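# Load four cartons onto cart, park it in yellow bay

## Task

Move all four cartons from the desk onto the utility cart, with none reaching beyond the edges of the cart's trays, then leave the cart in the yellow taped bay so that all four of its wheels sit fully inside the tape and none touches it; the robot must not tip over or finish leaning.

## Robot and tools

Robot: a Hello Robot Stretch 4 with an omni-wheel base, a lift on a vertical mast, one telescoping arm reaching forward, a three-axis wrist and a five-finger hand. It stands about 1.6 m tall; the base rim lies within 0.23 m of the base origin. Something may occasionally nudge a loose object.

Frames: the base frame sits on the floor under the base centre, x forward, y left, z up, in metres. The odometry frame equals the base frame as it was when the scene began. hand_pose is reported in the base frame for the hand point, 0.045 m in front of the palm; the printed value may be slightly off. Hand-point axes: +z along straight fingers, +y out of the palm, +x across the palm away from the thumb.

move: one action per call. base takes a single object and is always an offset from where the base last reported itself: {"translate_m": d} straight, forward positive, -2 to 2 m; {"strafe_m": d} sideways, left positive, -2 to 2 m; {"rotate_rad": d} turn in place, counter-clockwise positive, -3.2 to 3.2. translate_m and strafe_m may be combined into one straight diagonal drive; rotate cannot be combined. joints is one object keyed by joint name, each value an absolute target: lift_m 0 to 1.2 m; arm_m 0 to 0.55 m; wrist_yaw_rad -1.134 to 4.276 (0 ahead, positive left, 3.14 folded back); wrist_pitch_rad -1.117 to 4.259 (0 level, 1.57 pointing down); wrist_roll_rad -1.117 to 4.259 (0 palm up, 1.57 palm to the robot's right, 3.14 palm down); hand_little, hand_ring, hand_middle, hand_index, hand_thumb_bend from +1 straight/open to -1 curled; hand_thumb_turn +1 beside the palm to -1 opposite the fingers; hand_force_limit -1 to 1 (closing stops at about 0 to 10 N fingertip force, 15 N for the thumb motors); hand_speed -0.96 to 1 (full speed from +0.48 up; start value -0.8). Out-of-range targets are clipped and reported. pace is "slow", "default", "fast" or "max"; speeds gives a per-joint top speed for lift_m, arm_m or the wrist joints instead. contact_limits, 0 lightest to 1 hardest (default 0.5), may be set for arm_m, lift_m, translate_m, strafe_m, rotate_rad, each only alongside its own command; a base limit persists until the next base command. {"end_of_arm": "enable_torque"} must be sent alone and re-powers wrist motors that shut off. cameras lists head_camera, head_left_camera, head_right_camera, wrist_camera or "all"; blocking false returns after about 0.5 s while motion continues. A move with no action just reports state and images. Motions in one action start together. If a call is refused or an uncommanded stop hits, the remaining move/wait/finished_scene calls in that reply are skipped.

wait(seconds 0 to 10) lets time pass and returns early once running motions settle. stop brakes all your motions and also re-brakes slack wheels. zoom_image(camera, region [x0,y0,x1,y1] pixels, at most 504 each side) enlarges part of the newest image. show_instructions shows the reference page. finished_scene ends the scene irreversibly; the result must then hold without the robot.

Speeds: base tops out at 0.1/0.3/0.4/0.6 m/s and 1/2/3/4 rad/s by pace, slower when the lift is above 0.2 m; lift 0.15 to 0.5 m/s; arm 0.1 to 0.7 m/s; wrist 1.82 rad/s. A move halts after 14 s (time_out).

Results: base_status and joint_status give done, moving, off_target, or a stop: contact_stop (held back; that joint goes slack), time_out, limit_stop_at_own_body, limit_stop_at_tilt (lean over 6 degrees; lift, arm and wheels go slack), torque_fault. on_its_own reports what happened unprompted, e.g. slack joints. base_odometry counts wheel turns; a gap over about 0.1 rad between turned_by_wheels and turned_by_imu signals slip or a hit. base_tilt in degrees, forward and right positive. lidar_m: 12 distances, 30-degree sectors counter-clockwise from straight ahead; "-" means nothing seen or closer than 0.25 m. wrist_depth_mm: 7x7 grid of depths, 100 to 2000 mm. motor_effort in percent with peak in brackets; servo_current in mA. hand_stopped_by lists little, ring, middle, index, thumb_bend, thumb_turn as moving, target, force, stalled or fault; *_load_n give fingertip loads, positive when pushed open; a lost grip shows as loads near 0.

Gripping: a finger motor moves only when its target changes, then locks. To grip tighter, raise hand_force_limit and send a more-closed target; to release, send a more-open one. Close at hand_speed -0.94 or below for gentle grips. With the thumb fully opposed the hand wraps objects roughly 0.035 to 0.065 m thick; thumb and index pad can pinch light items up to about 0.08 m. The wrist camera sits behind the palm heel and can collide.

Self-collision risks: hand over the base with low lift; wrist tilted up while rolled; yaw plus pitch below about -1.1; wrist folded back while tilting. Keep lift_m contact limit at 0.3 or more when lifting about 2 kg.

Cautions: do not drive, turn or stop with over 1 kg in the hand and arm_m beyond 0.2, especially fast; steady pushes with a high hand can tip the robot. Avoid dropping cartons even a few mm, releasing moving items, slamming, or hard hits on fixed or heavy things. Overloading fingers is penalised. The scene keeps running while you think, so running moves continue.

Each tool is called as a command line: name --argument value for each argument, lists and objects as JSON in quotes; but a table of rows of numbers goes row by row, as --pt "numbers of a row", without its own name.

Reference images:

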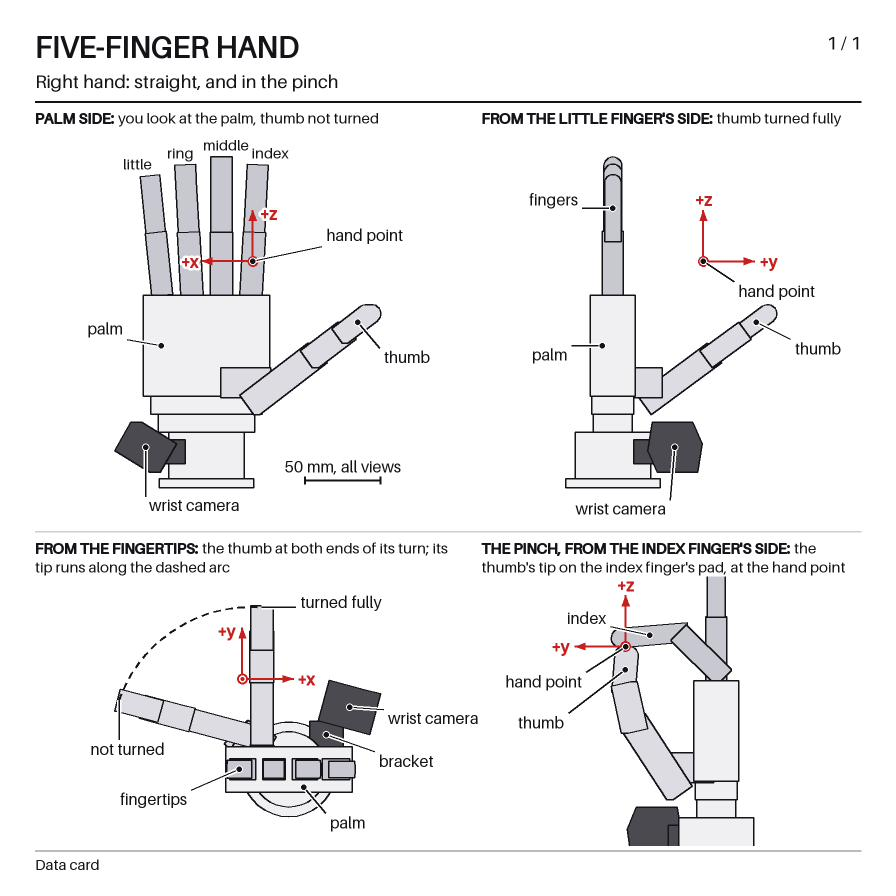

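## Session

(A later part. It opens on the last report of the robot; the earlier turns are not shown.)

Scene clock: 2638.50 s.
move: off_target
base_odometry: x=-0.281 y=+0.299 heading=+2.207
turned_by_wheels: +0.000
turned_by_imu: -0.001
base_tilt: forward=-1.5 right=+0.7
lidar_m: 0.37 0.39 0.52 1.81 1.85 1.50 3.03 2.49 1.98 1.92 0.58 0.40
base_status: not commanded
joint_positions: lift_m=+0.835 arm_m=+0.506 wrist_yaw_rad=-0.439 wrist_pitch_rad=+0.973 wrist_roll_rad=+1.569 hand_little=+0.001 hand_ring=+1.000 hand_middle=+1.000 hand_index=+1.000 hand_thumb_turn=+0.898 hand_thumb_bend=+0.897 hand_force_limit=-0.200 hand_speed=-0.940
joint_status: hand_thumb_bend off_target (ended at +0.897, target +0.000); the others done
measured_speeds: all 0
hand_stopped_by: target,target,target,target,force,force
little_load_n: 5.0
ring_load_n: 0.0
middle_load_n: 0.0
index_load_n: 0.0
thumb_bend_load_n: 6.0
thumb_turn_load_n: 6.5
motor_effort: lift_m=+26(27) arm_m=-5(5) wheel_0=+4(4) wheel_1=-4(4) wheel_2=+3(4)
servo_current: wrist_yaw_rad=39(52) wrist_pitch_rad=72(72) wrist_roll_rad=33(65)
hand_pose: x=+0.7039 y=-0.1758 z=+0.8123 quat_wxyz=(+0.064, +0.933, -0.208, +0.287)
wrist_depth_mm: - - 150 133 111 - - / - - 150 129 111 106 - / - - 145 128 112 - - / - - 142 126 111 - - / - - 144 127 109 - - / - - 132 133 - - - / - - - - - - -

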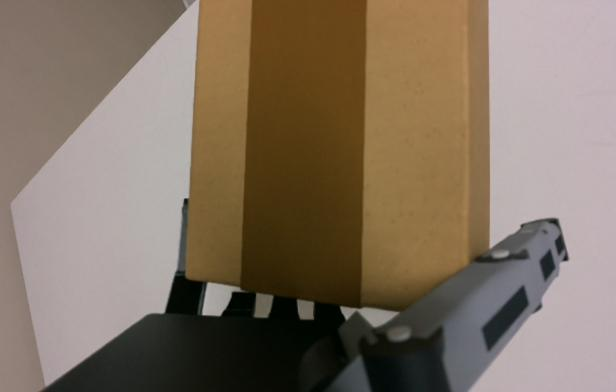

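move --joints '{"hand_thumb_bend": 1.0, "hand_thumb_turn": 1.0, "hand_speed": -0.5}'

move --joints '{"hand_little": 1.0}'

move --base '{"translate_m": 0.0171, "strafe_m": 0.0362}' --pace "slow"

move --joints '{"wrist_pitch_rad": 1.171, "lift_m": 0.855}' --pace "slow" --cameras '["wrist_camera"]'

Scene clock: 2712.00 s.
move: done
base_odometry: x=-0.281 y=+0.299 heading=+2.207
turned_by_wheels: +0.000
turned_by_imu: -0.002
base_tilt: forward=-1.5 right=+0.7
lidar_m: 0.38 0.38 0.51 1.79 1.87 1.51 3.03 2.48 1.99 1.91 0.58 0.41
base_status: not commanded
joint_positions: lift_m=+0.835 arm_m=+0.506 wrist_yaw_rad=-0.439 wrist_pitch_rad=+0.973 wrist_roll_rad=+1.569 hand_little=+0.001 hand_ring=+1.000 hand_middle=+1.000 hand_index=+1.000 hand_thumb_turn=+1.000 hand_thumb_bend=+1.000 hand_force_limit=-0.200 hand_speed=-0.500
joint_status: all done
measured_speeds: all 0
hand_stopped_by: target,target,target,target,target,target
little_load_n: 2.0
ring_load_n: 0.0
middle_load_n: 0.0
index_load_n: 0.0
thumb_bend_load_n: 0.0
thumb_turn_load_n: 0.0
motor_effort: lift_m=+26(26) arm_m=-4(5) wheel_0=+4(4) wheel_1=-3(4) wheel_2=+3(3)
servo_current: wrist_yaw_rad=46(52) wrist_pitch_rad=59(72) wrist_roll_rad=33(59)
hand_pose: x=+0.7039 y=-0.1758 z=+0.8123 quat_wxyz=(+0.064, +0.933, -0.208, +0.287)
wrist_depth_mm: - - 152 133 112 - - / - - 147 129 112 105 - / - - 146 128 113 - - / - - 143 127 112 - - / - - 145 128 109 102 - / - - 131 133 - - - / - - - - - - -
pictures: none

Scene clock: 2713.20 s.
move: done
base_odometry: x=-0.281 y=+0.299 heading=+2.207
turned_by_wheels: +0.000
turned_by_imu: +0.000
base_tilt: forward=-1.5 right=+0.7
lidar_m: 0.37 0.40 0.52 1.80 1.87 1.50 3.03 2.50 1.98 1.91 0.58 0.40
base_status: not commanded
joint_positions: lift_m=+0.835 arm_m=+0.506 wrist_yaw_rad=-0.439 wrist_pitch_rad=+0.973 wrist_roll_rad=+1.569 hand_little=+1.000 hand_ring=+1.000 hand_middle=+1.000 hand_index=+1.000 hand_thumb_turn=+1.000 hand_thumb_bend=+1.000 hand_force_limit=-0.200 hand_speed=-0.500
joint_status: all done
measured_speeds: all 0
hand_stopped_by: target,target,target,target,target,target
little_load_n: 0.0
ring_load_n: 0.0
middle_load_n: 0.0
index_load_n: 0.0
thumb_bend_load_n: 0.0
thumb_turn_load_n: 0.0
motor_effort: lift_m=+26(27) arm_m=-5(5) wheel_0=+4(4) wheel_1=-3(4) wheel_2=+3(3)
servo_current: wrist_yaw_rad=46(52) wrist_pitch_rad=46(65) wrist_roll_rad=46(52)
hand_pose: x=+0.7039 y=-0.1758 z=+0.8123 quat_wxyz=(+0.064, +0.933, -0.208, +0.287)
wrist_depth_mm: - - 153 134 112 - - / - - 148 130 112 106 - / - - 147 129 114 - - / - - 144 128 112 - - / - - 146 128 112 103 - / - - 131 133 - - - / - - - - - - -
pictures: none

Scene clock: 2714.73 s.
move: done
base_odometry: x=-0.320 y=+0.291 heading=+2.207
turned_by_wheels: +0.000
turned_by_imu: +0.000
base_tilt: forward=-1.5 right=+0.7
lidar_m: 0.35 0.37 0.48 1.77 1.85 1.51 3.05 2.55 2.02 1.97 0.56 0.39
base_status: done
joint_positions: lift_m=+0.835 arm_m=+0.506 wrist_yaw_rad=-0.439 wrist_pitch_rad=+0.973 wrist_roll_rad=+1.569 hand_little=+1.000 hand_ring=+1.000 hand_middle=+1.000 hand_index=+1.000 hand_thumb_turn=+1.000 hand_thumb_bend=+1.000 hand_force_limit=-0.200 hand_speed=-0.500
joint_status: not commanded
measured_speeds: all 0
hand_stopped_by: target,target,target,target,target,target
little_load_n: 0.0
ring_load_n: 0.0
middle_load_n: 0.0
index_load_n: 0.0
thumb_bend_load_n: 0.0
thumb_turn_load_n: 0.0
motor_effort: lift_m=+26(27) arm_m=-4(5) wheel_0=-3(9) wheel_1=+4(9) wheel_2=-3(6)
servo_current: wrist_yaw_rad=39(52) wrist_pitch_rad=52(72) wrist_roll_rad=46(52)
hand_pose: x=+0.7039 y=-0.1758 z=+0.8123 quat_wxyz=(+0.064, +0.933, -0.208, +0.287)
wrist_depth_mm: - - 150 133 112 - - / - - 148 130 112 105 - / - - 147 128 114 - - / - - 144 132 119 - - / - - - - - - - / - - 128 163 - - - / - - - - - - -
pictures: none

Scene clock: 2715.67 s.
move: done
base_odometry: x=-0.320 y=+0.291 heading=+2.207
turned_by_wheels: +0.000
turned_by_imu: +0.000
base_tilt: forward=-1.5 right=+0.7
lidar_m: 0.35 0.37 0.48 1.77 1.85 1.50 3.05 2.54 2.03 1.96 0.56 0.39
base_status: not commanded
joint_positions: lift_m=+0.854 arm_m=+0.506 wrist_yaw_rad=-0.439 wrist_pitch_rad=+1.170 wrist_roll_rad=+1.569 hand_little=+1.000 hand_ring=+1.000 hand_middle=+1.000 hand_index=+1.000 hand_thumb_turn=+1.000 hand_thumb_bend=+1.000 hand_force_limit=-0.200 hand_speed=-0.500
joint_status: all done
measured_speeds: all 0
hand_stopped_by: target,target,target,target,target,target
little_load_n: 0.0
ring_load_n: 0.0
middle_load_n: 0.0
index_load_n: 0.0
thumb_bend_load_n: 0.0
thumb_turn_load_n: 0.0
motor_effort: lift_m=+26(30) arm_m=-5(5) wheel_0=-3(4) wheel_1=+4(4) wheel_2=-3(4)
servo_current: wrist_yaw_rad=46(52) wrist_pitch_rad=59(98) wrist_roll_rad=39(52)
hand_pose: x=+0.6667 y=-0.1583 z=+0.8168 quat_wxyz=(+0.044, +0.957, -0.213, +0.194)
wrist_depth_mm: - 161 150 138 143 - - / - 160 148 137 145 - - / - 159 147 135 130 - - / - - 146 139 - - - / - - - - - - - / - - 128 163 - - - / - - - - - - -

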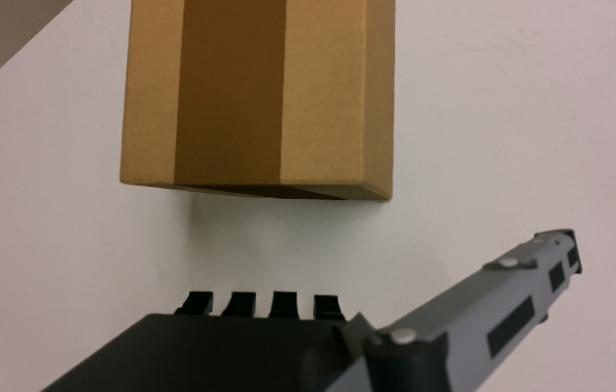

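move --cameras '["wrist_camera", "head_camera"]'

Scene clock: 2783.37 s.
base_odometry: x=-0.320 y=+0.291 heading=+2.207
turned_by_wheels: +0.000
turned_by_imu: -0.001
base_tilt: forward=-1.5 right=+0.7
lidar_m: 0.34 0.37 0.46 1.76 1.83 1.53 3.05 2.54 2.02 1.95 0.57 0.39
base_status: not commanded
joint_positions: lift_m=+0.854 arm_m=+0.506 wrist_yaw_rad=-0.439 wrist_pitch_rad=+1.170 wrist_roll_rad=+1.569 hand_little=+1.000 hand_ring=+1.000 hand_middle=+1.000 hand_index=+1.000 hand_thumb_turn=+1.000 hand_thumb_bend=+1.000 hand_force_limit=-0.200 hand_speed=-0.500
joint_status: all done
measured_speeds: all 0
hand_stopped_by: target,target,target,target,target,target
little_load_n: 0.0
ring_load_n: 0.0
middle_load_n: 0.0
index_load_n: 0.0
thumb_bend_load_n: 0.0
thumb_turn_load_n: 0.0
motor_effort: lift_m=+26(30) arm_m=-5(5) wheel_0=-3(4) wheel_1=+4(4) wheel_2=-3(4)
servo_current: wrist_yaw_rad=52(52) wrist_pitch_rad=39(98) wrist_roll_rad=33(52)
hand_pose: x=+0.6667 y=-0.1583 z=+0.8168 quat_wxyz=(+0.044, +0.957, -0.213, +0.194) (m; base frame)
wrist_depth_mm: - 161 150 138 144 - - / - 160 148 138 145 - - / - 159 147 135 131 - - / - - 147 139 - - - / - - - - - - - / - - 128 163 - - - / - - - - - - -
pictures: head_camera, wrist_camera

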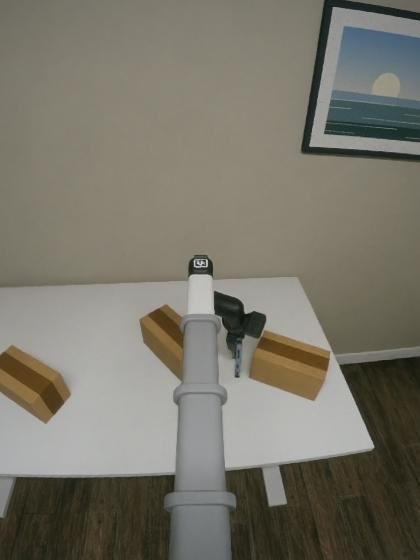

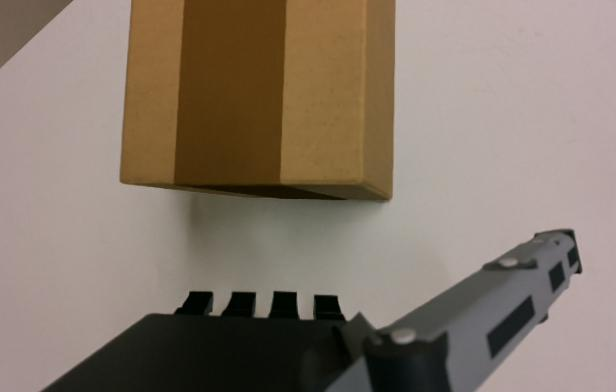

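move --joints '{"lift_m": 1.0}'

move --joints '{"arm_m": 0.55, "wrist_yaw_rad": -0.473, "wrist_pitch_rad": 1.571, "wrist_roll_rad": 3.142}' --base '{"translate_m": 0.022, "strafe_m": -0.28}' --cameras '["wrist_camera", "head_camera"]'

Scene clock: 3186.70 s.
move: done
base_odometry: x=-0.320 y=+0.291 heading=+2.207
turned_by_wheels: +0.000
turned_by_imu: -0.002
base_tilt: forward=-1.5 right=+0.8
lidar_m: 0.36 0.36 0.48 1.76 1.83 1.51 3.06 2.54 2.03 1.96 0.58 0.37
base_status: not commanded
joint_positions: lift_m=+1.000 arm_m=+0.506 wrist_yaw_rad=-0.439 wrist_pitch_rad=+1.170 wrist_roll_rad=+1.569 hand_little=+1.000 hand_ring=+1.000 hand_middle=+1.000 hand_index=+1.000 hand_thumb_turn=+1.000 hand_thumb_bend=+1.000 hand_force_limit=-0.200 hand_speed=-0.500
joint_status: all done
measured_speeds: all 0
hand_stopped_by: target,target,target,target,target,target
little_load_n: 0.0
ring_load_n: 0.0
middle_load_n: 0.0
index_load_n: 0.0
thumb_bend_load_n: 0.0
thumb_turn_load_n: 0.0
motor_effort: lift_m=+26(30) arm_m=-4(5) wheel_0=-3(4) wheel_1=+4(4) wheel_2=-3(3)
servo_current: wrist_yaw_rad=39(52) wrist_pitch_rad=26(72) wrist_roll_rad=46(59)
hand_pose: x=+0.6667 y=-0.1583 z=+0.9618 quat_wxyz=(+0.043, +0.957, -0.213, +0.194)
wrist_depth_mm: - - 1336 294 278 - - / - - - 293 276 - - / - - - 290 272 - - / 554 - - 287 271 - - / 544 - - - - - - / 521 - 128 163 - - - / - - - - - - -
pictures: none

Scene clock: 3189.00 s.
move: done
base_odometry: x=-0.107 y=+0.475 heading=+2.207
turned_by_wheels: +0.000
turned_by_imu: -0.001
base_tilt: forward=-1.5 right=+0.8
lidar_m: 0.35 0.37 0.49 1.16 2.09 1.67 3.06 2.12 1.80 1.68 1.72 0.37
base_status: done
joint_positions: lift_m=+1.000 arm_m=+0.549 wrist_yaw_rad=-0.472 wrist_pitch_rad=+1.569 wrist_roll_rad=+3.140 hand_little=+1.000 hand_ring=+1.000 hand_middle=+1.000 hand_index=+1.000 hand_thumb_turn=+1.000 hand_thumb_bend=+1.000 hand_force_limit=-0.200 hand_speed=-0.500
joint_status: all done
measured_speeds: all 0
hand_stopped_by: target,target,target,target,target,target
little_load_n: 0.0
ring_load_n: 0.0
middle_load_n: 0.0
index_load_n: 0.0
thumb_bend_load_n: -0.5
thumb_turn_load_n: 0.0
motor_effort: lift_m=+25(27) arm_m=+4(6) wheel_0=+0(12) wheel_1=-1(11) wheel_2=-5(7)
servo_current: wrist_yaw_rad=46(65) wrist_pitch_rad=52(91) wrist_roll_rad=33(98)
hand_pose: x=+0.6411 y=-0.0233 z=+0.9562 quat_wxyz=(+0.000, +0.523, -0.852, +0.001)
wrist_depth_mm: 1118 1118 - - - - - / 1078 - - - - - - / 1060 384 272 276 277 281 - / 1098 1098 270 274 277 277 - / 1078 1078 271 273 274 - - / 1060 1078 130 163 - - - / 1078 - - - - - -
pictures: head_camera, wrist_camera

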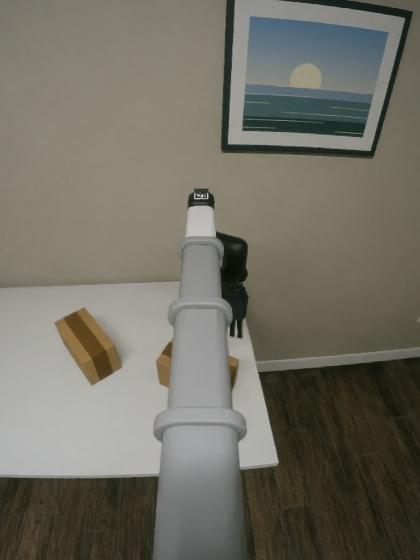

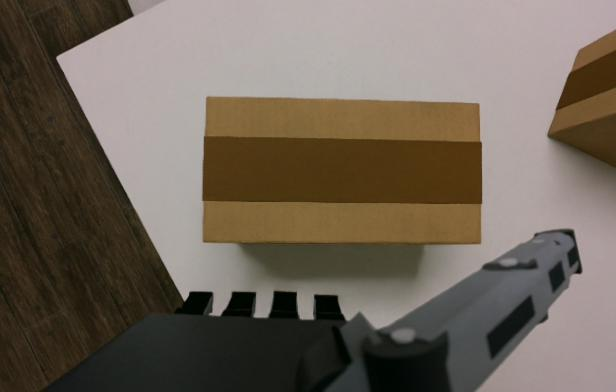

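move --base '{"strafe_m": -0.045}'

move --joints '{"lift_m": 0.874}' --cameras '["wrist_camera"]'

move --base '{"translate_m": -0.07, "strafe_m": 0.01}' --pace "slow" --cameras '["wrist_camera"]'

Scene clock: 3222.87 s.
move: done
base_odometry: x=-0.071 y=+0.502 heading=+2.207
turned_by_wheels: +0.000
turned_by_imu: -0.001
base_tilt: forward=-1.5 right=+0.8
lidar_m: 0.36 0.37 0.50 1.16 2.07 1.70 3.05 2.08 1.74 1.64 1.69 0.40
base_status: done
joint_positions: lift_m=+1.000 arm_m=+0.549 wrist_yaw_rad=-0.472 wrist_pitch_rad=+1.569 wrist_roll_rad=+3.140 hand_little=+1.000 hand_ring=+1.000 hand_middle=+1.000 hand_index=+1.000 hand_thumb_turn=+1.000 hand_thumb_bend=+1.000 hand_force_limit=-0.200 hand_speed=-0.500
joint_status: not commanded
measured_speeds: all 0
hand_stopped_by: target,target,target,target,target,target
little_load_n: 0.0
ring_load_n: 0.0
middle_load_n: 0.0
index_load_n: 0.0
thumb_bend_load_n: 0.0
thumb_turn_load_n: 0.0
motor_effort: lift_m=+26(26) arm_m=+4(4) wheel_0=-2(11) wheel_1=+2(11) wheel_2=+0(3)
servo_current: wrist_yaw_rad=39(52) wrist_pitch_rad=26(65) wrist_roll_rad=52(59)
hand_pose: x=+0.6411 y=-0.0233 z=+0.9562 quat_wxyz=(+0.000, +0.523, -0.852, +0.001)
wrist_depth_mm: 1098 1098 - - - - - / 1098 1098 - 276 279 282 - / 1078 1098 - 276 278 281 - / 1078 1060 389 273 277 279 - / 1060 1098 1078 - - - - / 1060 1098 132 163 - - - / 1042 - - - - - -
pictures: none

Scene clock: 3224.43 s.
move: done
base_odometry: x=-0.071 y=+0.502 heading=+2.207
turned_by_wheels: +0.000
turned_by_imu: -0.001
base_tilt: forward=-1.4 right=+0.7
lidar_m: 0.35 0.35 0.50 1.16 2.08 1.69 3.05 2.07 1.74 1.63 1.69 0.39
base_status: not commanded
joint_positions: lift_m=+0.874 arm_m=+0.549 wrist_yaw_rad=-0.472 wrist_pitch_rad=+1.569 wrist_roll_rad=+3.140 hand_little=+1.000 hand_ring=+1.000 hand_middle=+1.000 hand_index=+1.000 hand_thumb_turn=+1.000 hand_thumb_bend=+1.000 hand_force_limit=-0.200 hand_speed=-0.500
joint_status: all done
measured_speeds: all 0
hand_stopped_by: target,target,target,target,target,target
little_load_n: 0.0
ring_load_n: 0.0
middle_load_n: 0.0
index_load_n: 0.0
thumb_bend_load_n: 0.0
thumb_turn_load_n: 0.0
motor_effort: lift_m=+14(23) arm_m=+4(4) wheel_0=-2(2) wheel_1=+2(2) wheel_2=+0(1)
servo_current: wrist_yaw_rad=46(52) wrist_pitch_rad=52(72) wrist_roll_rad=52(65)
hand_pose: x=+0.6411 y=-0.0233 z=+0.8312 quat_wxyz=(+0.000, +0.523, -0.852, +0.001)
wrist_depth_mm: 991 - - 151 152 154 156 / 960 - 148 150 151 153 154 / 960 262 148 149 150 152 153 / 946 960 147 148 150 151 152 / 960 946 - - - - - / 946 960 130 164 - - - / 931 - - - - - -

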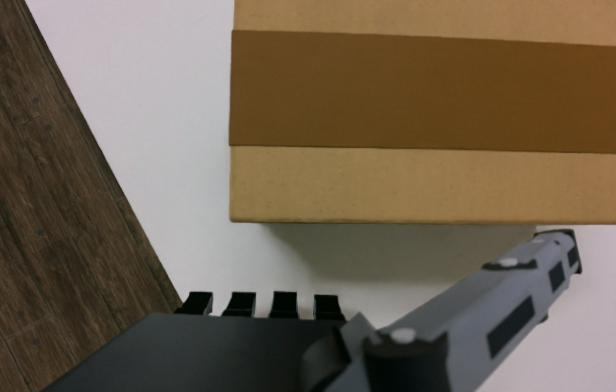

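Scene clock: 3226.40 s.
move: done
base_odometry: x=-0.038 y=+0.440 heading=+2.206
turned_by_wheels: +0.000
turned_by_imu: -0.002
base_tilt: forward=-1.5 right=+0.7
lidar_m: 0.42 0.44 0.59 2.07 1.96 1.66 2.99 2.09 1.75 1.64 1.70 0.46
base_status: done
joint_positions: lift_m=+0.874 arm_m=+0.549 wrist_yaw_rad=-0.472 wrist_pitch_rad=+1.569 wrist_roll_rad=+3.140 hand_little=+1.000 hand_ring=+1.000 hand_middle=+1.000 hand_index=+1.000 hand_thumb_turn=+1.000 hand_thumb_bend=+1.000 hand_force_limit=-0.200 hand_speed=-0.500
joint_status: not commanded
measured_speeds: all 0
hand_stopped_by: target,target,target,target,target,target
little_load_n: 0.0
ring_load_n: 0.0
middle_load_n: 0.0
index_load_n: 0.0
thumb_bend_load_n: -0.5
thumb_turn_load_n: 0.0
motor_effort: lift_m=+14(14) arm_m=+4(4) wheel_0=-6(8) wheel_1=-4(7) wheel_2=+4(9)
servo_current: wrist_yaw_rad=39(59) wrist_pitch_rad=52(72) wrist_roll_rad=46(59)
hand_pose: x=+0.6411 y=-0.0233 z=+0.8312 quat_wxyz=(+0.000, +0.523, -0.852, +0.001)
wrist_depth_mm: 960 - - - - - - / 960 - - 150 152 153 - / 946 - - 148 150 152 154 / 960 976 - 147 149 150 151 / 946 960 - 147 148 150 - / 931 960 128 146 147 - - / 917 - - - - - -

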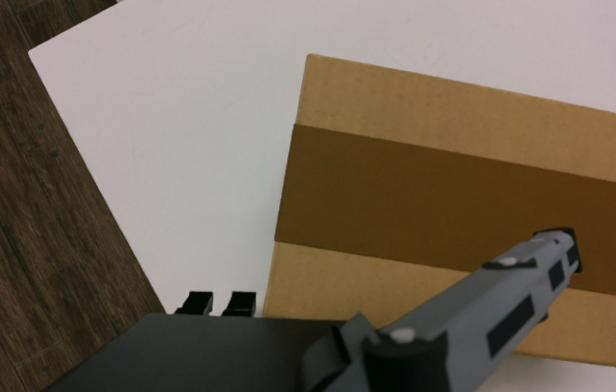

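move --base '{"translate_m": -0.055, "strafe_m": 0.04}' --pace "slow" --cameras '["wrist_camera"]'

Scene clock: 3248.60 s.
move: done
base_odometry: x=-0.037 y=+0.372 heading=+2.206
turned_by_wheels: +0.000
turned_by_imu: -0.001
base_tilt: forward=-1.5 right=+0.7
lidar_m: 0.48 0.50 0.65 2.02 1.87 1.58 2.93 2.13 1.75 1.69 1.75 0.52
base_status: done
joint_positions: lift_m=+0.874 arm_m=+0.549 wrist_yaw_rad=-0.472 wrist_pitch_rad=+1.569 wrist_roll_rad=+3.140 hand_little=+1.000 hand_ring=+1.000 hand_middle=+1.000 hand_index=+1.000 hand_thumb_turn=+1.000 hand_thumb_bend=+1.000 hand_force_limit=-0.200 hand_speed=-0.500
joint_status: not commanded
measured_speeds: all 0
hand_stopped_by: target,target,target,target,target,target
little_load_n: 0.0
ring_load_n: 0.0
middle_load_n: 0.0
index_load_n: 0.0
thumb_bend_load_n: 0.0
thumb_turn_load_n: 0.0
motor_effort: lift_m=+14(15) arm_m=+4(4) wheel_0=-6(12) wheel_1=+4(5) wheel_2=+4(8)
servo_current: wrist_yaw_rad=39(59) wrist_pitch_rad=39(65) wrist_roll_rad=33(59)
hand_pose: x=+0.6411 y=-0.0233 z=+0.8312 quat_wxyz=(+0.000, +0.523, -0.852, +0.001)
wrist_depth_mm: 960 976 778 - - - - / 991 976 - - 152 - - / - - - - 150 153 - / 960 - - 148 149 151 152 / 946 - - 147 148 150 - / 960 256 128 146 148 - - / 946 - - - - - -

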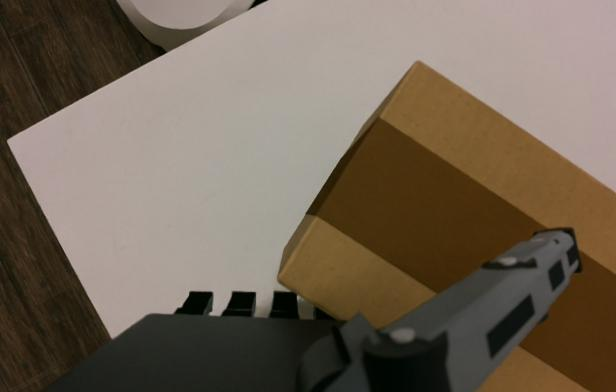

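move --base '{"translate_m": 0.012, "strafe_m": -0.022}'

move --base '{"translate_m": 0.037, "strafe_m": 0.0}' --joints '{"wrist_yaw_rad": -0.95}' --cameras '["wrist_camera"]'

move --base '{"translate_m": -0.028, "strafe_m": 0.05}' --pace "slow" --cameras '["wrist_camera"]'

Scene clock: 3318.23 s.
move: done
base_odometry: x=-0.027 y=+0.395 heading=+2.206
turned_by_wheels: -0.001
turned_by_imu: -0.001
base_tilt: forward=-1.4 right=+0.7
lidar_m: 0.46 0.47 0.65 2.06 1.88 1.58 2.93 2.08 1.74 1.67 1.71 0.50
base_status: done
joint_positions: lift_m=+0.874 arm_m=+0.549 wrist_yaw_rad=-0.472 wrist_pitch_rad=+1.569 wrist_roll_rad=+3.140 hand_little=+1.000 hand_ring=+1.000 hand_middle=+1.000 hand_index=+1.000 hand_thumb_turn=+1.000 hand_thumb_bend=+1.000 hand_force_limit=-0.200 hand_speed=-0.500
joint_status: not commanded
measured_speeds: all 0
hand_stopped_by: target,target,target,target,target,target
little_load_n: 0.0
ring_load_n: 0.0
middle_load_n: 0.0
index_load_n: 0.0
thumb_bend_load_n: 0.0
thumb_turn_load_n: 0.0
motor_effort: lift_m=+14(14) arm_m=+4(4) wheel_0=-1(10) wheel_1=-4(8) wheel_2=-3(7)
servo_current: wrist_yaw_rad=46(59) wrist_pitch_rad=46(65) wrist_roll_rad=46(59)
hand_pose: x=+0.6411 y=-0.0233 z=+0.8312 quat_wxyz=(+0.000, +0.523, -0.852, +0.001)
wrist_depth_mm: 991 976 - - - 154 - / 960 - - - 152 153 - / 946 - - - 151 152 153 / 960 - - 148 150 151 152 / 946 258 - - 149 150 - / 946 960 127 163 - - - / 946 - - - - - -
pictures: none

Scene clock: 3319.33 s.
move: done
base_odometry: x=-0.048 y=+0.425 heading=+2.206
turned_by_wheels: +0.001
turned_by_imu: +0.002
base_tilt: forward=-1.5 right=+0.8
lidar_m: 0.42 0.44 0.60 2.05 1.95 1.63 2.98 2.11 1.75 1.68 1.71 0.47
base_status: done
joint_positions: lift_m=+0.874 arm_m=+0.549 wrist_yaw_rad=-0.948 wrist_pitch_rad=+1.569 wrist_roll_rad=+3.140 hand_little=+1.000 hand_ring=+1.000 hand_middle=+1.000 hand_index=+1.000 hand_thumb_turn=+1.000 hand_thumb_bend=+1.000 hand_force_limit=-0.200 hand_speed=-0.500
joint_status: all done
measured_speeds: all 0
hand_stopped_by: target,target,target,target,target,target
little_load_n: -0.5
ring_load_n: 0.0
middle_load_n: 0.0
index_load_n: 0.0
thumb_bend_load_n: 0.0
thumb_turn_load_n: 0.0
motor_effort: lift_m=+14(15) arm_m=+4(4) wheel_0=+4(8) wheel_1=+4(8) wheel_2=+1(12)
servo_current: wrist_yaw_rad=52(104) wrist_pitch_rad=39(65) wrist_roll_rad=39(65)
hand_pose: x=+0.6392 y=+0.0155 z=+0.8312 quat_wxyz=(+0.000, +0.307, -0.952, +0.001)
wrist_depth_mm: 759 768 150 151 153 154 - / 759 - 148 150 151 153 154 / 960 - 147 148 150 152 152 / - - 147 148 149 150 152 / - - 146 147 148 150 - / - - 127 163 - - - / 946 - - - - - -

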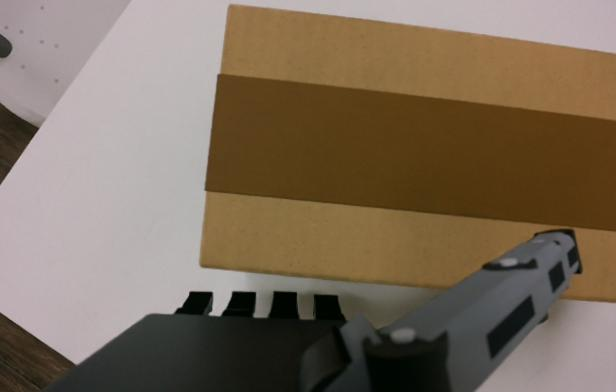

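Scene clock: 3321.13 s.
move: done
base_odometry: x=-0.072 y=+0.373 heading=+2.207
turned_by_wheels: +0.000
turned_by_imu: -0.004
base_tilt: forward=-1.5 right=+0.7
lidar_m: 0.46 0.47 0.61 2.01 1.92 1.58 2.96 2.16 1.76 1.72 1.76 0.49
base_status: done
joint_positions: lift_m=+0.874 arm_m=+0.549 wrist_yaw_rad=-0.948 wrist_pitch_rad=+1.569 wrist_roll_rad=+3.140 hand_little=+1.000 hand_ring=+1.000 hand_middle=+1.000 hand_index=+1.000 hand_thumb_turn=+1.000 hand_thumb_bend=+1.000 hand_force_limit=-0.200 hand_speed=-0.500
joint_status: not commanded
measured_speeds: all 0
hand_stopped_by: target,target,target,target,target,target
little_load_n: 0.0
ring_load_n: 0.0
middle_load_n: 0.0
index_load_n: 0.0
thumb_bend_load_n: 0.0
thumb_turn_load_n: 0.0
motor_effort: lift_m=+14(14) arm_m=+4(4) wheel_0=-5(10) wheel_1=+3(7) wheel_2=+3(7)
servo_current: wrist_yaw_rad=46(59) wrist_pitch_rad=46(59) wrist_roll_rad=46(59)
hand_pose: x=+0.6392 y=+0.0156 z=+0.8312 quat_wxyz=(+0.000, +0.307, -0.952, +0.001)
wrist_depth_mm: 759 768 - - - - - / 759 768 - 150 151 153 - / 946 - 147 148 150 152 153 / 960 - 147 147 149 151 152 / - - 146 147 148 150 - / - - 130 146 147 - - / - - - - - - -

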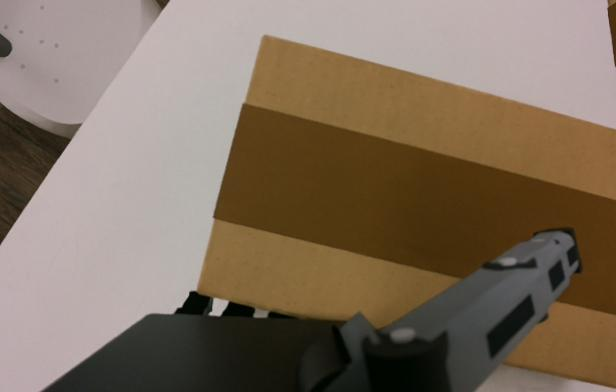

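move --base '{"translate_m": -0.04, "strafe_m": 0.045}' --pace "slow" --cameras '["wrist_camera"]'

Scene clock: 3347.60 s.
move: done
base_odometry: x=-0.084 y=+0.314 heading=+2.207
turned_by_wheels: +0.000
turned_by_imu: -0.001
base_tilt: forward=-1.4 right=+0.7
lidar_m: 0.49 0.49 0.64 1.95 1.86 1.51 2.92 2.29 1.80 1.77 1.80 0.54
base_status: done
joint_positions: lift_m=+0.874 arm_m=+0.549 wrist_yaw_rad=-0.948 wrist_pitch_rad=+1.569 wrist_roll_rad=+3.140 hand_little=+1.000 hand_ring=+1.000 hand_middle=+1.000 hand_index=+1.000 hand_thumb_turn=+1.000 hand_thumb_bend=+1.000 hand_force_limit=-0.200 hand_speed=-0.500
joint_status: not commanded
measured_speeds: all 0
hand_stopped_by: target,target,target,target,target,target
little_load_n: 0.0
ring_load_n: 0.0
middle_load_n: 0.0
index_load_n: 0.0
thumb_bend_load_n: 0.0
thumb_turn_load_n: 0.0
motor_effort: lift_m=+14(15) arm_m=+4(4) wheel_0=-4(12) wheel_1=+4(7) wheel_2=+3(8)
servo_current: wrist_yaw_rad=52(59) wrist_pitch_rad=59(72) wrist_roll_rad=33(59)
hand_pose: x=+0.6392 y=+0.0156 z=+0.8312 quat_wxyz=(+0.000, +0.307, -0.952, +0.001)
wrist_depth_mm: 768 768 991 - - - - / 750 778 - - 151 153 - / 960 904 - 149 150 152 - / 946 - - 147 149 150 152 / 946 - 146 147 148 150 - / - - 128 147 148 - - / - - - - - - -

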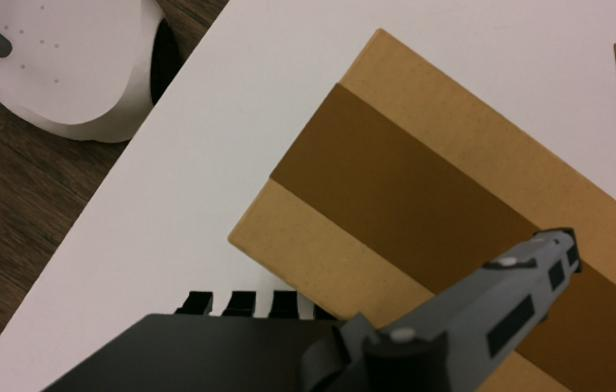

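move --joints '{"lift_m": 1.0}'

move --base '{"translate_m": 0.13, "strafe_m": 0.122}' --joints '{"wrist_yaw_rad": 0.0}' --cameras '["wrist_camera", "head_camera"]'

Scene clock: 3372.43 s.
move: done
base_odometry: x=-0.084 y=+0.314 heading=+2.207
turned_by_wheels: +0.000
turned_by_imu: -0.001
base_tilt: forward=-1.5 right=+0.7
lidar_m: 0.49 0.50 0.66 1.95 1.88 1.50 2.91 2.28 1.78 1.77 1.82 0.53
base_status: not commanded
joint_positions: lift_m=+1.000 arm_m=+0.549 wrist_yaw_rad=-0.948 wrist_pitch_rad=+1.569 wrist_roll_rad=+3.140 hand_little=+1.000 hand_ring=+1.000 hand_middle=+1.000 hand_index=+1.000 hand_thumb_turn=+1.000 hand_thumb_bend=+1.000 hand_force_limit=-0.200 hand_speed=-0.500
joint_status: all done
measured_speeds: all 0
hand_stopped_by: target,target,target,target,target,target
little_load_n: 0.0
ring_load_n: 0.0
middle_load_n: 0.0
index_load_n: 0.0
thumb_bend_load_n: 0.0
thumb_turn_load_n: 0.0
motor_effort: lift_m=+26(31) arm_m=+4(4) wheel_0=-4(4) wheel_1=+4(4) wheel_2=+3(4)
servo_current: wrist_yaw_rad=46(52) wrist_pitch_rad=39(72) wrist_roll_rad=33(59)
hand_pose: x=+0.6392 y=+0.0156 z=+0.9562 quat_wxyz=(+0.000, +0.307, -0.952, +0.001)
wrist_depth_mm: 878 891 1138 1138 - - - / 878 891 1138 - - - - / 1078 1025 1098 276 278 - 345 / 1060 1078 - 273 276 278 - / 1078 1078 - 272 274 278 - / 1078 - 128 181 274 - - / 1042 - - - - - -
pictures: none

Scene clock: 3374.37 s.
move: done
base_odometry: x=-0.260 y=+0.346 heading=+2.206
turned_by_wheels: +0.000
turned_by_imu: +0.000
base_tilt: forward=-1.5 right=+0.7
lidar_m: 0.35 0.37 0.47 1.84 1.92 1.54 3.06 2.43 1.96 1.88 0.56 0.38
base_status: done
joint_positions: lift_m=+1.000 arm_m=+0.549 wrist_yaw_rad=-0.001 wrist_pitch_rad=+1.569 wrist_roll_rad=+3.140 hand_little=+1.000 hand_ring=+1.000 hand_middle=+1.000 hand_index=+1.000 hand_thumb_turn=+1.000 hand_thumb_bend=+1.000 hand_force_limit=-0.200 hand_speed=-0.500
joint_status: all done
measured_speeds: all 0
hand_stopped_by: target,target,target,target,target,target
little_load_n: 0.0
ring_load_n: 0.0
middle_load_n: 0.0
index_load_n: 0.0
thumb_bend_load_n: 0.0
thumb_turn_load_n: 0.0
motor_effort: lift_m=+26(26) arm_m=+4(4) wheel_0=-2(9) wheel_1=+2(12) wheel_2=-4(11)
servo_current: wrist_yaw_rad=52(85) wrist_pitch_rad=39(59) wrist_roll_rad=46(59)
hand_pose: x=+0.6603 y=-0.0566 z=+0.9562 quat_wxyz=(-0.001, +0.707, -0.707, +0.001)
wrist_depth_mm: - - 276 279 - - - / - - 274 277 - - - / - - 272 274 - - - / - - 270 272 - 320 279 / - - 271 272 - - - / - - 128 163 - - - / - - - - - - -
pictures: head_camera, wrist_camera

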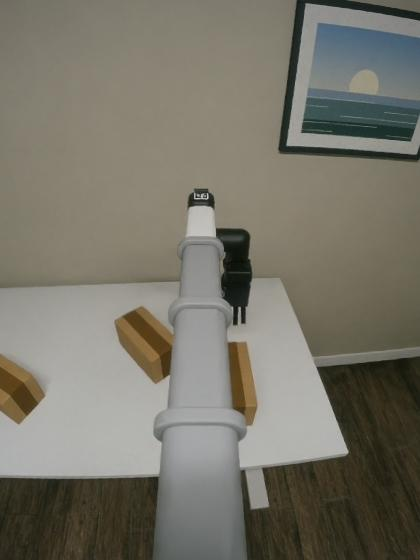

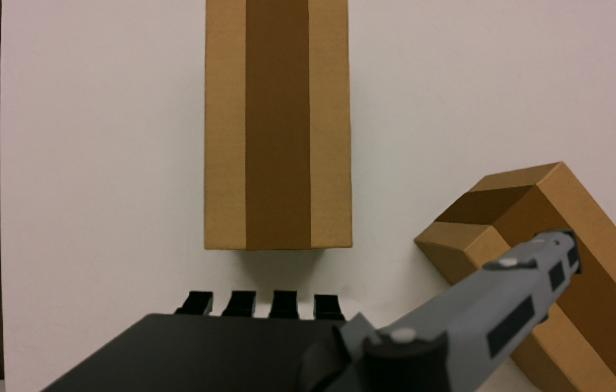

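move --joints '{"lift_m": 0.868}'

move --base '{"translate_m": -0.19}' --pace "slow" --cameras '["wrist_camera", "head_camera"]'

Scene clock: 3390.90 s.
move: done
base_odometry: x=-0.260 y=+0.346 heading=+2.206
turned_by_wheels: +0.000
turned_by_imu: -0.002
base_tilt: forward=-1.5 right=+0.7
lidar_m: 0.35 0.37 0.49 1.84 1.91 1.56 3.06 2.43 1.96 1.89 0.56 0.38
base_status: not commanded
joint_positions: lift_m=+0.868 arm_m=+0.549 wrist_yaw_rad=-0.001 wrist_pitch_rad=+1.569 wrist_roll_rad=+3.140 hand_little=+1.000 hand_ring=+1.000 hand_middle=+1.000 hand_index=+1.000 hand_thumb_turn=+1.000 hand_thumb_bend=+1.000 hand_force_limit=-0.200 hand_speed=-0.500
joint_status: all done
measured_speeds: all 0
hand_stopped_by: target,target,target,target,target,target
little_load_n: 0.0
ring_load_n: 0.0
middle_load_n: 0.0
index_load_n: 0.0
thumb_bend_load_n: 0.0
thumb_turn_load_n: 0.0
motor_effort: lift_m=+14(24) arm_m=+4(4) wheel_0=-3(3) wheel_1=+2(3) wheel_2=-4(4)
servo_current: wrist_yaw_rad=46(52) wrist_pitch_rad=52(72) wrist_roll_rad=39(59)
hand_pose: x=+0.6603 y=-0.0566 z=+0.8252 quat_wxyz=(-0.001, +0.707, -0.707, +0.001)
wrist_depth_mm: - 142 143 144 146 - - / - 141 142 143 145 - - / - 140 141 142 - - - / - 139 140 141 143 - 239 / - 138 139 140 143 - - / - - 138 163 - - - / - - - - - - -
pictures: none

Scene clock: 3394.10 s.
move: done
base_odometry: x=-0.147 y=+0.193 heading=+2.206
turned_by_wheels: +0.000
turned_by_imu: -0.002
base_tilt: forward=-1.5 right=+0.7
lidar_m: 0.51 0.56 0.73 1.84 1.82 1.38 2.85 2.86 1.88 1.89 1.95 0.57
base_status: done
joint_positions: lift_m=+0.868 arm_m=+0.549 wrist_yaw_rad=+0.000 wrist_pitch_rad=+1.569 wrist_roll_rad=+3.140 hand_little=+1.000 hand_ring=+1.000 hand_middle=+1.000 hand_index=+1.000 hand_thumb_turn=+1.000 hand_thumb_bend=+1.000 hand_force_limit=-0.200 hand_speed=-0.500
joint_status: not commanded
measured_speeds: all 0
hand_stopped_by: target,target,target,target,target,target
little_load_n: 0.0
ring_load_n: 0.0
middle_load_n: 0.0
index_load_n: 0.0
thumb_bend_load_n: 0.0
thumb_turn_load_n: 0.0
motor_effort: lift_m=+14(15) arm_m=-3(4) wheel_0=-4(8) wheel_1=-5(8) wheel_2=+5(9)
servo_current: wrist_yaw_rad=52(59) wrist_pitch_rad=39(65) wrist_roll_rad=46(59)
hand_pose: x=+0.6603 y=-0.0567 z=+0.8252 quat_wxyz=(-0.001, +0.708, -0.707, +0.001)
wrist_depth_mm: 960 976 143 144 146 1042 1042 / - 141 142 143 145 - - / - 140 141 142 144 - - / - 139 140 141 143 - - / - 138 139 140 143 - - / - 137 138 139 141 - - / - - - - - - -
pictures: head_camera, wrist_camera

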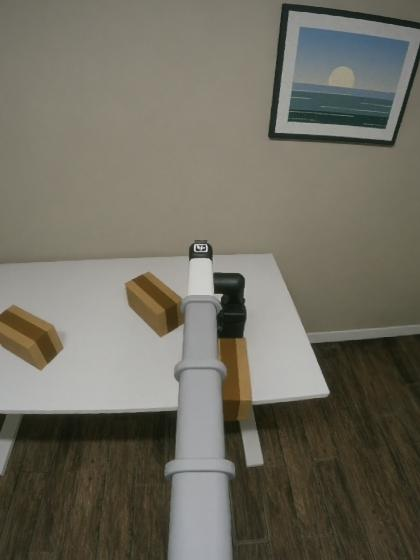

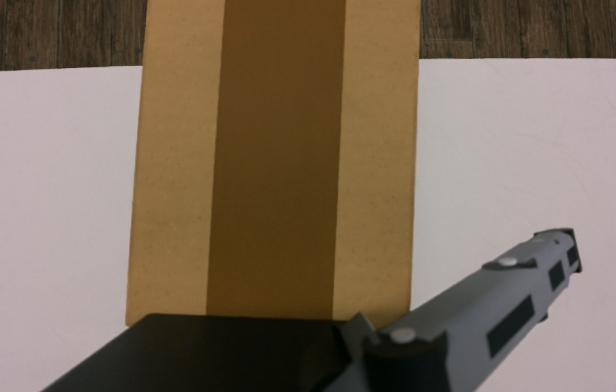

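move --base '{"translate_m": -0.036}' --pace "slow" --cameras '["wrist_camera"]'

Scene clock: 3411.87 s.
move: done
base_odometry: x=-0.126 y=+0.165 heading=+2.206
turned_by_wheels: +0.000
turned_by_imu: -0.003
base_tilt: forward=-1.5 right=+0.7
lidar_m: 0.49 0.60 0.78 1.83 1.74 1.37 2.82 2.87 1.85 1.89 1.95 0.62
base_status: done
joint_positions: lift_m=+0.868 arm_m=+0.549 wrist_yaw_rad=+0.000 wrist_pitch_rad=+1.569 wrist_roll_rad=+3.140 hand_little=+1.000 hand_ring=+1.000 hand_middle=+1.000 hand_index=+1.000 hand_thumb_turn=+1.000 hand_thumb_bend=+1.000 hand_force_limit=-0.200 hand_speed=-0.500
joint_status: not commanded
measured_speeds: all 0
hand_stopped_by: target,target,target,target,target,target
little_load_n: 0.0
ring_load_n: 0.0
middle_load_n: 0.0
index_load_n: 0.0
thumb_bend_load_n: 0.0
thumb_turn_load_n: 0.0
motor_effort: lift_m=+14(15) arm_m=-3(3) wheel_0=-4(8) wheel_1=-4(9) wheel_2=+3(11)
servo_current: wrist_yaw_rad=39(52) wrist_pitch_rad=59(65) wrist_roll_rad=46(72)
hand_pose: x=+0.6603 y=-0.0567 z=+0.8252 quat_wxyz=(-0.001, +0.708, -0.707, +0.001)
wrist_depth_mm: 960 991 143 144 146 1025 1042 / 946 960 142 143 145 1008 1042 / - 140 141 142 144 - - / - 139 140 141 143 - - / - 138 139 140 143 - - / - 137 138 139 141 - - / - - - - - - -

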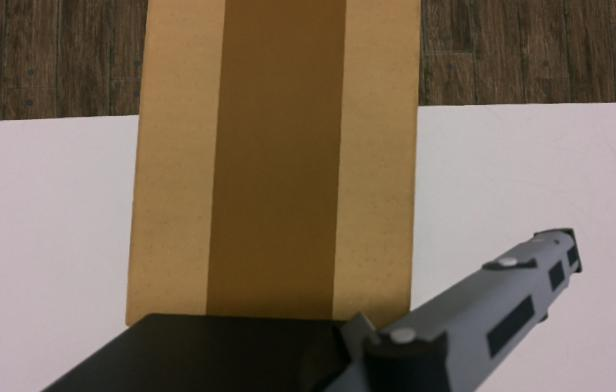

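move --joints '{"lift_m": 1.0}'

move --base '{"translate_m": -0.3, "strafe_m": -0.003}' --joints '{"arm_m": 0.2}'

move --joints '{"wrist_pitch_rad": 0.0, "wrist_roll_rad": 0.0, "lift_m": 0.522, "wrist_yaw_rad": 0.0}' --cameras '["wrist_camera", "head_camera"]'

Scene clock: 3479.03 s.
move: done
base_odometry: x=-0.126 y=+0.165 heading=+2.206
turned_by_wheels: +0.000
turned_by_imu: -0.002
base_tilt: forward=-1.4 right=+0.7
lidar_m: 0.50 0.59 0.76 1.83 1.73 1.36 2.82 2.88 1.86 1.89 1.93 0.63
base_status: not commanded
joint_positions: lift_m=+1.000 arm_m=+0.549 wrist_yaw_rad=+0.000 wrist_pitch_rad=+1.569 wrist_roll_rad=+3.140 hand_little=+1.000 hand_ring=+1.000 hand_middle=+1.000 hand_index=+1.000 hand_thumb_turn=+1.000 hand_thumb_bend=+1.000 hand_force_limit=-0.200 hand_speed=-0.500
joint_status: all done
measured_speeds: all 0
hand_stopped_by: target,target,target,target,target,target
little_load_n: 0.0
ring_load_n: 0.0
middle_load_n: 0.0
index_load_n: 0.0
thumb_bend_load_n: 0.0
thumb_turn_load_n: 0.0
motor_effort: lift_m=+26(30) arm_m=-3(3) wheel_0=-4(4) wheel_1=-4(5) wheel_2=+3(4)
servo_current: wrist_yaw_rad=46(52) wrist_pitch_rad=52(65) wrist_roll_rad=39(59)
hand_pose: x=+0.6603 y=-0.0567 z=+0.9562 quat_wxyz=(-0.001, +0.708, -0.707, +0.001)
wrist_depth_mm: 1098 1118 278 279 1160 1138 1182 / 1118 1098 276 276 1138 1160 1182 / 1098 1098 272 273 1138 1138 1160 / - - 271 273 - - - / - - 268 271 - - - / - - 130 163 - - - / - - - - - - -
pictures: none

Scene clock: 3481.50 s.
move: done
base_odometry: x=+0.055 y=-0.075 heading=+2.205
turned_by_wheels: +0.000
turned_by_imu: +0.000
base_tilt: forward=-1.5 right=+0.8
lidar_m: 0.79 0.89 1.19 1.82 1.19 1.14 2.53 2.59 1.72 1.90 1.96 0.94
base_status: done
joint_positions: lift_m=+1.000 arm_m=+0.200 wrist_yaw_rad=+0.000 wrist_pitch_rad=+1.569 wrist_roll_rad=+3.140 hand_little=+1.000 hand_ring=+1.000 hand_middle=+1.000 hand_index=+1.000 hand_thumb_turn=+1.000 hand_thumb_bend=+1.000 hand_force_limit=-0.200 hand_speed=-0.500
joint_status: all done
measured_speeds: all 0
hand_stopped_by: target,target,target,target,target,target
little_load_n: 0.0
ring_load_n: 0.0
middle_load_n: 0.0
index_load_n: 0.0
thumb_bend_load_n: 0.0
thumb_turn_load_n: 0.0
motor_effort: lift_m=+26(26) arm_m=-4(6) wheel_0=-2(9) wheel_1=-4(9) wheel_2=+1(13)
servo_current: wrist_yaw_rad=46(59) wrist_pitch_rad=65(65) wrist_roll_rad=33(59)
hand_pose: x=+0.3111 y=-0.0567 z=+0.9562 quat_wxyz=(-0.001, +0.708, -0.707, +0.001)
wrist_depth_mm: 1098 1118 1138 917 1138 1182 1182 / 1078 1118 1098 917 931 1182 1160 / 1078 1118 1098 904 1118 1138 1138 / 1060 1098 1118 1118 1118 1138 1138 / 1060 1078 1118 1098 1118 1098 - / 1060 1060 197 186 1118 - - / 1060 - - - - - -
pictures: none

Scene clock: 3484.37 s.
move: done
base_odometry: x=+0.055 y=-0.075 heading=+2.205
turned_by_wheels: +0.000
turned_by_imu: -0.001
base_tilt: forward=-1.5 right=+0.7
lidar_m: 0.79 0.89 1.19 1.84 1.18 1.14 2.51 2.59 1.73 1.91 1.94 0.93
base_status: not commanded
joint_positions: lift_m=+0.522 arm_m=+0.200 wrist_yaw_rad=+0.000 wrist_pitch_rad=+0.010 wrist_roll_rad=+0.003 hand_little=+1.000 hand_ring=+1.000 hand_middle=+1.000 hand_index=+1.000 hand_thumb_turn=+1.000 hand_thumb_bend=+1.000 hand_force_limit=-0.200 hand_speed=-0.500
joint_status: all done
measured_speeds: all 0
hand_stopped_by: target,target,target,target,target,target
little_load_n: 0.0
ring_load_n: 0.0
middle_load_n: 0.0
index_load_n: 0.0
thumb_bend_load_n: 0.0
thumb_turn_load_n: 0.0
motor_effort: lift_m=+14(26) arm_m=+3(5) wheel_0=-2(2) wheel_1=-4(4) wheel_2=+1(2)
servo_current: wrist_yaw_rad=39(72) wrist_pitch_rad=59(169) wrist_roll_rad=46(111)
hand_pose: x=+0.5929 y=-0.1185 z=+0.7587 quat_wxyz=(+0.497, +0.503, +0.502, +0.498)
wrist_depth_mm: - - - - 1229 1281 - / - - - - - - - / - - 359 359 - - - / - - 359 362 - - - / - - - - - - - / - - 130 163 - - - / - - - - - - -
pictures: head_camera, wrist_camera

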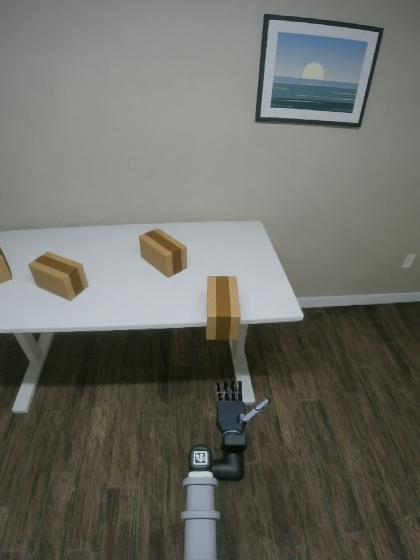

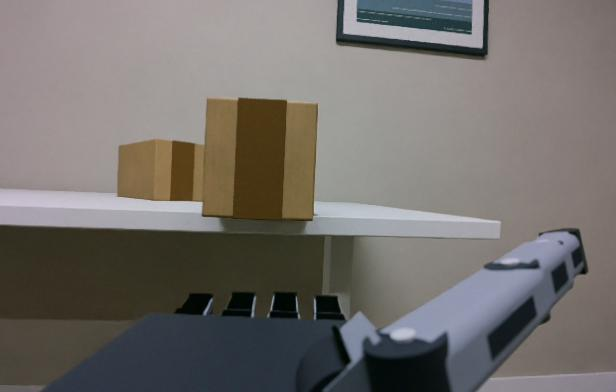

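zoom_image --camera "wrist_camera" --region '[100, 80, 520, 340]'

Scaled by 1.200.

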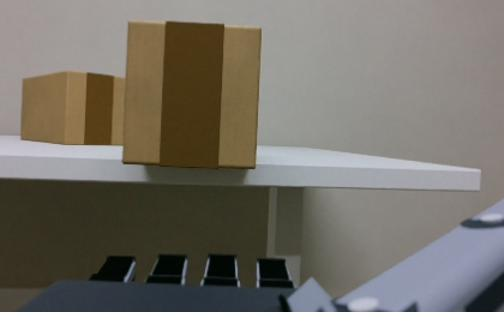

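zoom_image --camera "head_camera" --region '[150, 240, 310, 440]'

Scaled by 2.520 from the camera's image (finer frame: 600x800).

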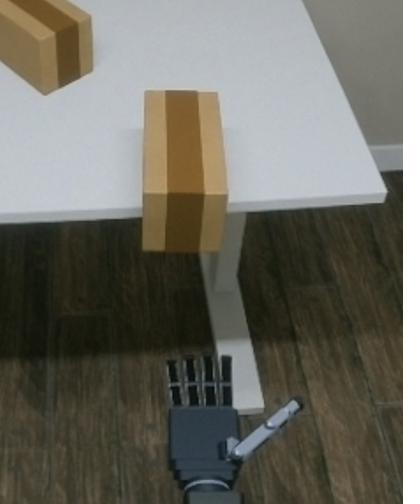

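move --base '{"translate_m": 0.2}' --cameras '["wrist_camera", "head_camera"]'

Scene clock: 3536.13 s.
move: done
base_odometry: x=-0.064 y=+0.086 heading=+2.206
turned_by_wheels: +0.000
turned_by_imu: -0.002
base_tilt: forward=-1.4 right=+0.7
lidar_m: 0.58 0.69 0.92 1.82 1.55 1.28 2.72 2.79 1.80 1.89 1.94 0.73
base_status: done
joint_positions: lift_m=+0.522 arm_m=+0.200 wrist_yaw_rad=+0.000 wrist_pitch_rad=+0.009 wrist_roll_rad=+0.003 hand_little=+1.000 hand_ring=+1.000 hand_middle=+1.000 hand_index=+1.000 hand_thumb_turn=+1.000 hand_thumb_bend=+1.000 hand_force_limit=-0.200 hand_speed=-0.500
joint_status: not commanded
measured_speeds: all 0
hand_stopped_by: target,target,target,target,target,target
little_load_n: -0.5
ring_load_n: 0.0
middle_load_n: 0.0
index_load_n: 0.0
thumb_bend_load_n: 0.0
thumb_turn_load_n: 0.0
motor_effort: lift_m=+14(15) arm_m=+3(3) wheel_0=+2(9) wheel_1=+3(9) wheel_2=-2(12)
servo_current: wrist_yaw_rad=59(59) wrist_pitch_rad=59(78) wrist_roll_rad=39(65)
hand_pose: x=+0.5928 y=-0.1185 z=+0.7588 quat_wxyz=(+0.497, +0.503, +0.502, +0.498)
wrist_depth_mm: - 159 161 162 - 1078 - / - 160 161 163 - - - / - 160 161 163 - - - / - 160 162 163 - - - / - - 163 163 - - - / - - 130 163 - - - / - - - - - - -
pictures: head_camera, wrist_camera

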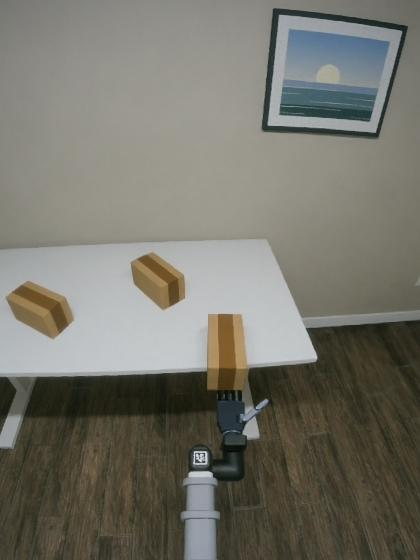

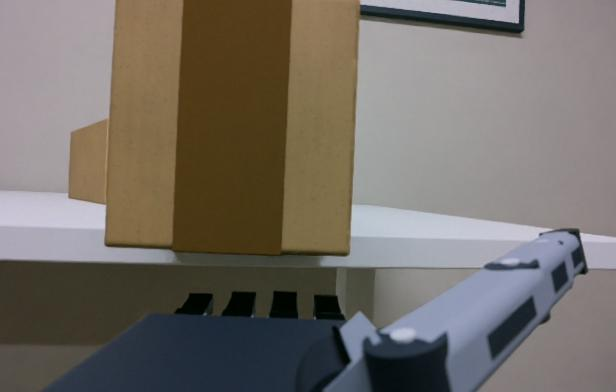

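move --base '{"translate_m": 0.018, "strafe_m": 0.006}' --pace "slow"

move --joints '{"lift_m": 0.53}' --pace "slow" --cameras '["wrist_camera"]'

move --joints '{"lift_m": 0.535}' --pace "slow" --cameras '["wrist_camera"]'

Scene clock: 3776.03 s.
move: done
base_odometry: x=-0.079 y=+0.097 heading=+2.206
turned_by_wheels: +0.000
turned_by_imu: +0.001
base_tilt: forward=-1.5 right=+0.7
lidar_m: 0.57 0.68 0.91 1.83 1.58 1.30 2.75 2.80 1.82 1.90 1.96 0.70
base_status: done
joint_positions: lift_m=+0.522 arm_m=+0.200 wrist_yaw_rad=+0.000 wrist_pitch_rad=+0.009 wrist_roll_rad=+0.003 hand_little=+1.000 hand_ring=+1.000 hand_middle=+1.000 hand_index=+1.000 hand_thumb_turn=+1.000 hand_thumb_bend=+1.000 hand_force_limit=-0.200 hand_speed=-0.500
joint_status: not commanded
measured_speeds: all 0
hand_stopped_by: target,target,target,target,target,target
little_load_n: -0.5
ring_load_n: 0.0
middle_load_n: 0.0
index_load_n: 0.0
thumb_bend_load_n: 0.0
thumb_turn_load_n: 0.0
motor_effort: lift_m=+15(15) arm_m=+2(3) wheel_0=+5(6) wheel_1=+4(8) wheel_2=-3(9)
servo_current: wrist_yaw_rad=46(52) wrist_pitch_rad=52(78) wrist_roll_rad=52(65)
hand_pose: x=+0.5928 y=-0.1185 z=+0.7588 quat_wxyz=(+0.497, +0.503, +0.502, +0.498)
wrist_depth_mm: - 143 144 145 146 1060 - / - 143 144 145 147 - - / - 143 144 145 - - - / - 143 145 145 - - - / - - 144 146 - - - / - - 130 163 - - - / - - - - - - -
pictures: none

Scene clock: 3776.73 s.
move: done
base_odometry: x=-0.079 y=+0.097 heading=+2.206
turned_by_wheels: +0.000
turned_by_imu: +0.000
base_tilt: forward=-1.5 right=+0.7
lidar_m: 0.57 0.68 0.88 1.82 1.58 1.30 2.74 2.80 1.82 1.90 1.95 0.72
base_status: not commanded
joint_positions: lift_m=+0.529 arm_m=+0.200 wrist_yaw_rad=+0.000 wrist_pitch_rad=+0.009 wrist_roll_rad=+0.003 hand_little=+1.000 hand_ring=+1.000 hand_middle=+1.000 hand_index=+1.000 hand_thumb_turn=+1.000 hand_thumb_bend=+1.000 hand_force_limit=-0.200 hand_speed=-0.500
joint_status: all done
measured_speeds: all 0
hand_stopped_by: target,target,target,target,target,target
little_load_n: 0.0
ring_load_n: 0.0
middle_load_n: 0.0
index_load_n: 0.0
thumb_bend_load_n: 0.5
thumb_turn_load_n: 0.0
motor_effort: lift_m=+27(27) arm_m=+2(3) wheel_0=+5(5) wheel_1=+4(4) wheel_2=-4(4)
servo_current: wrist_yaw_rad=46(52) wrist_pitch_rad=65(78) wrist_roll_rad=39(65)
hand_pose: x=+0.5928 y=-0.1185 z=+0.7658 quat_wxyz=(+0.497, +0.503, +0.502, +0.498)
wrist_depth_mm: - 143 144 145 146 1060 - / - 143 144 145 146 - - / - 143 144 145 - - - / - 144 144 146 - - - / - 144 145 146 - - - / - - 130 163 - - - / - - - - - - -

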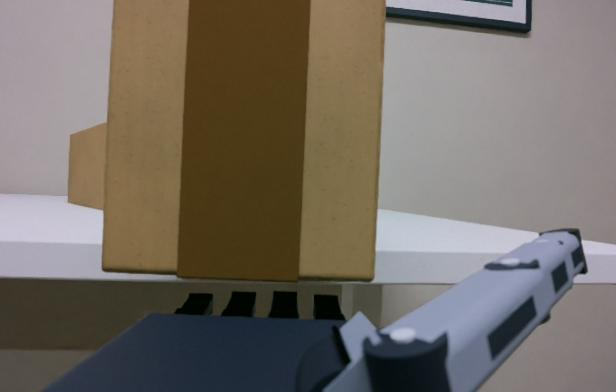

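Scene clock: 3777.33 s.
move: done
base_odometry: x=-0.079 y=+0.097 heading=+2.206
turned_by_wheels: +0.000
turned_by_imu: +0.000
base_tilt: forward=-1.5 right=+0.7
lidar_m: 0.56 0.67 0.89 1.83 1.57 1.29 2.74 2.79 1.83 1.90 1.94 0.71
base_status: not commanded
joint_positions: lift_m=+0.534 arm_m=+0.200 wrist_yaw_rad=+0.000 wrist_pitch_rad=+0.009 wrist_roll_rad=+0.003 hand_little=+1.000 hand_ring=+1.000 hand_middle=+1.000 hand_index=+1.000 hand_thumb_turn=+1.000 hand_thumb_bend=+1.000 hand_force_limit=-0.200 hand_speed=-0.500
joint_status: all done
measured_speeds: all 0
hand_stopped_by: target,target,target,target,target,target
little_load_n: 0.0
ring_load_n: 0.0
middle_load_n: 0.0
index_load_n: 0.0
thumb_bend_load_n: 0.0
thumb_turn_load_n: 0.0
motor_effort: lift_m=+27(29) arm_m=+2(3) wheel_0=+4(5) wheel_1=+4(4) wheel_2=-4(4)
servo_current: wrist_yaw_rad=46(52) wrist_pitch_rad=52(65) wrist_roll_rad=46(59)
hand_pose: x=+0.5928 y=-0.1185 z=+0.7708 quat_wxyz=(+0.497, +0.503, +0.502, +0.498)
wrist_depth_mm: - 143 144 145 147 1060 - / - 143 144 145 146 - - / - 143 144 145 - - - / - 143 144 146 - - - / - 144 144 146 - - - / - 144 144 147 - - - / - - - - - - -

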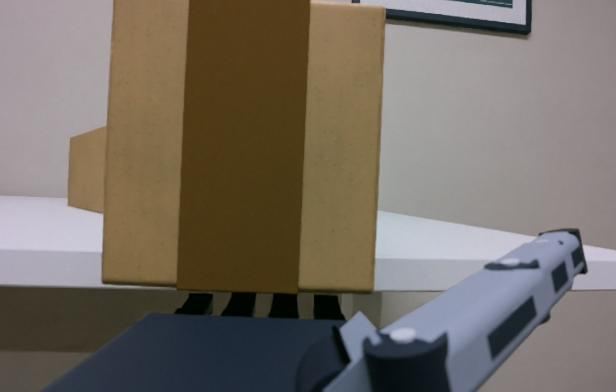

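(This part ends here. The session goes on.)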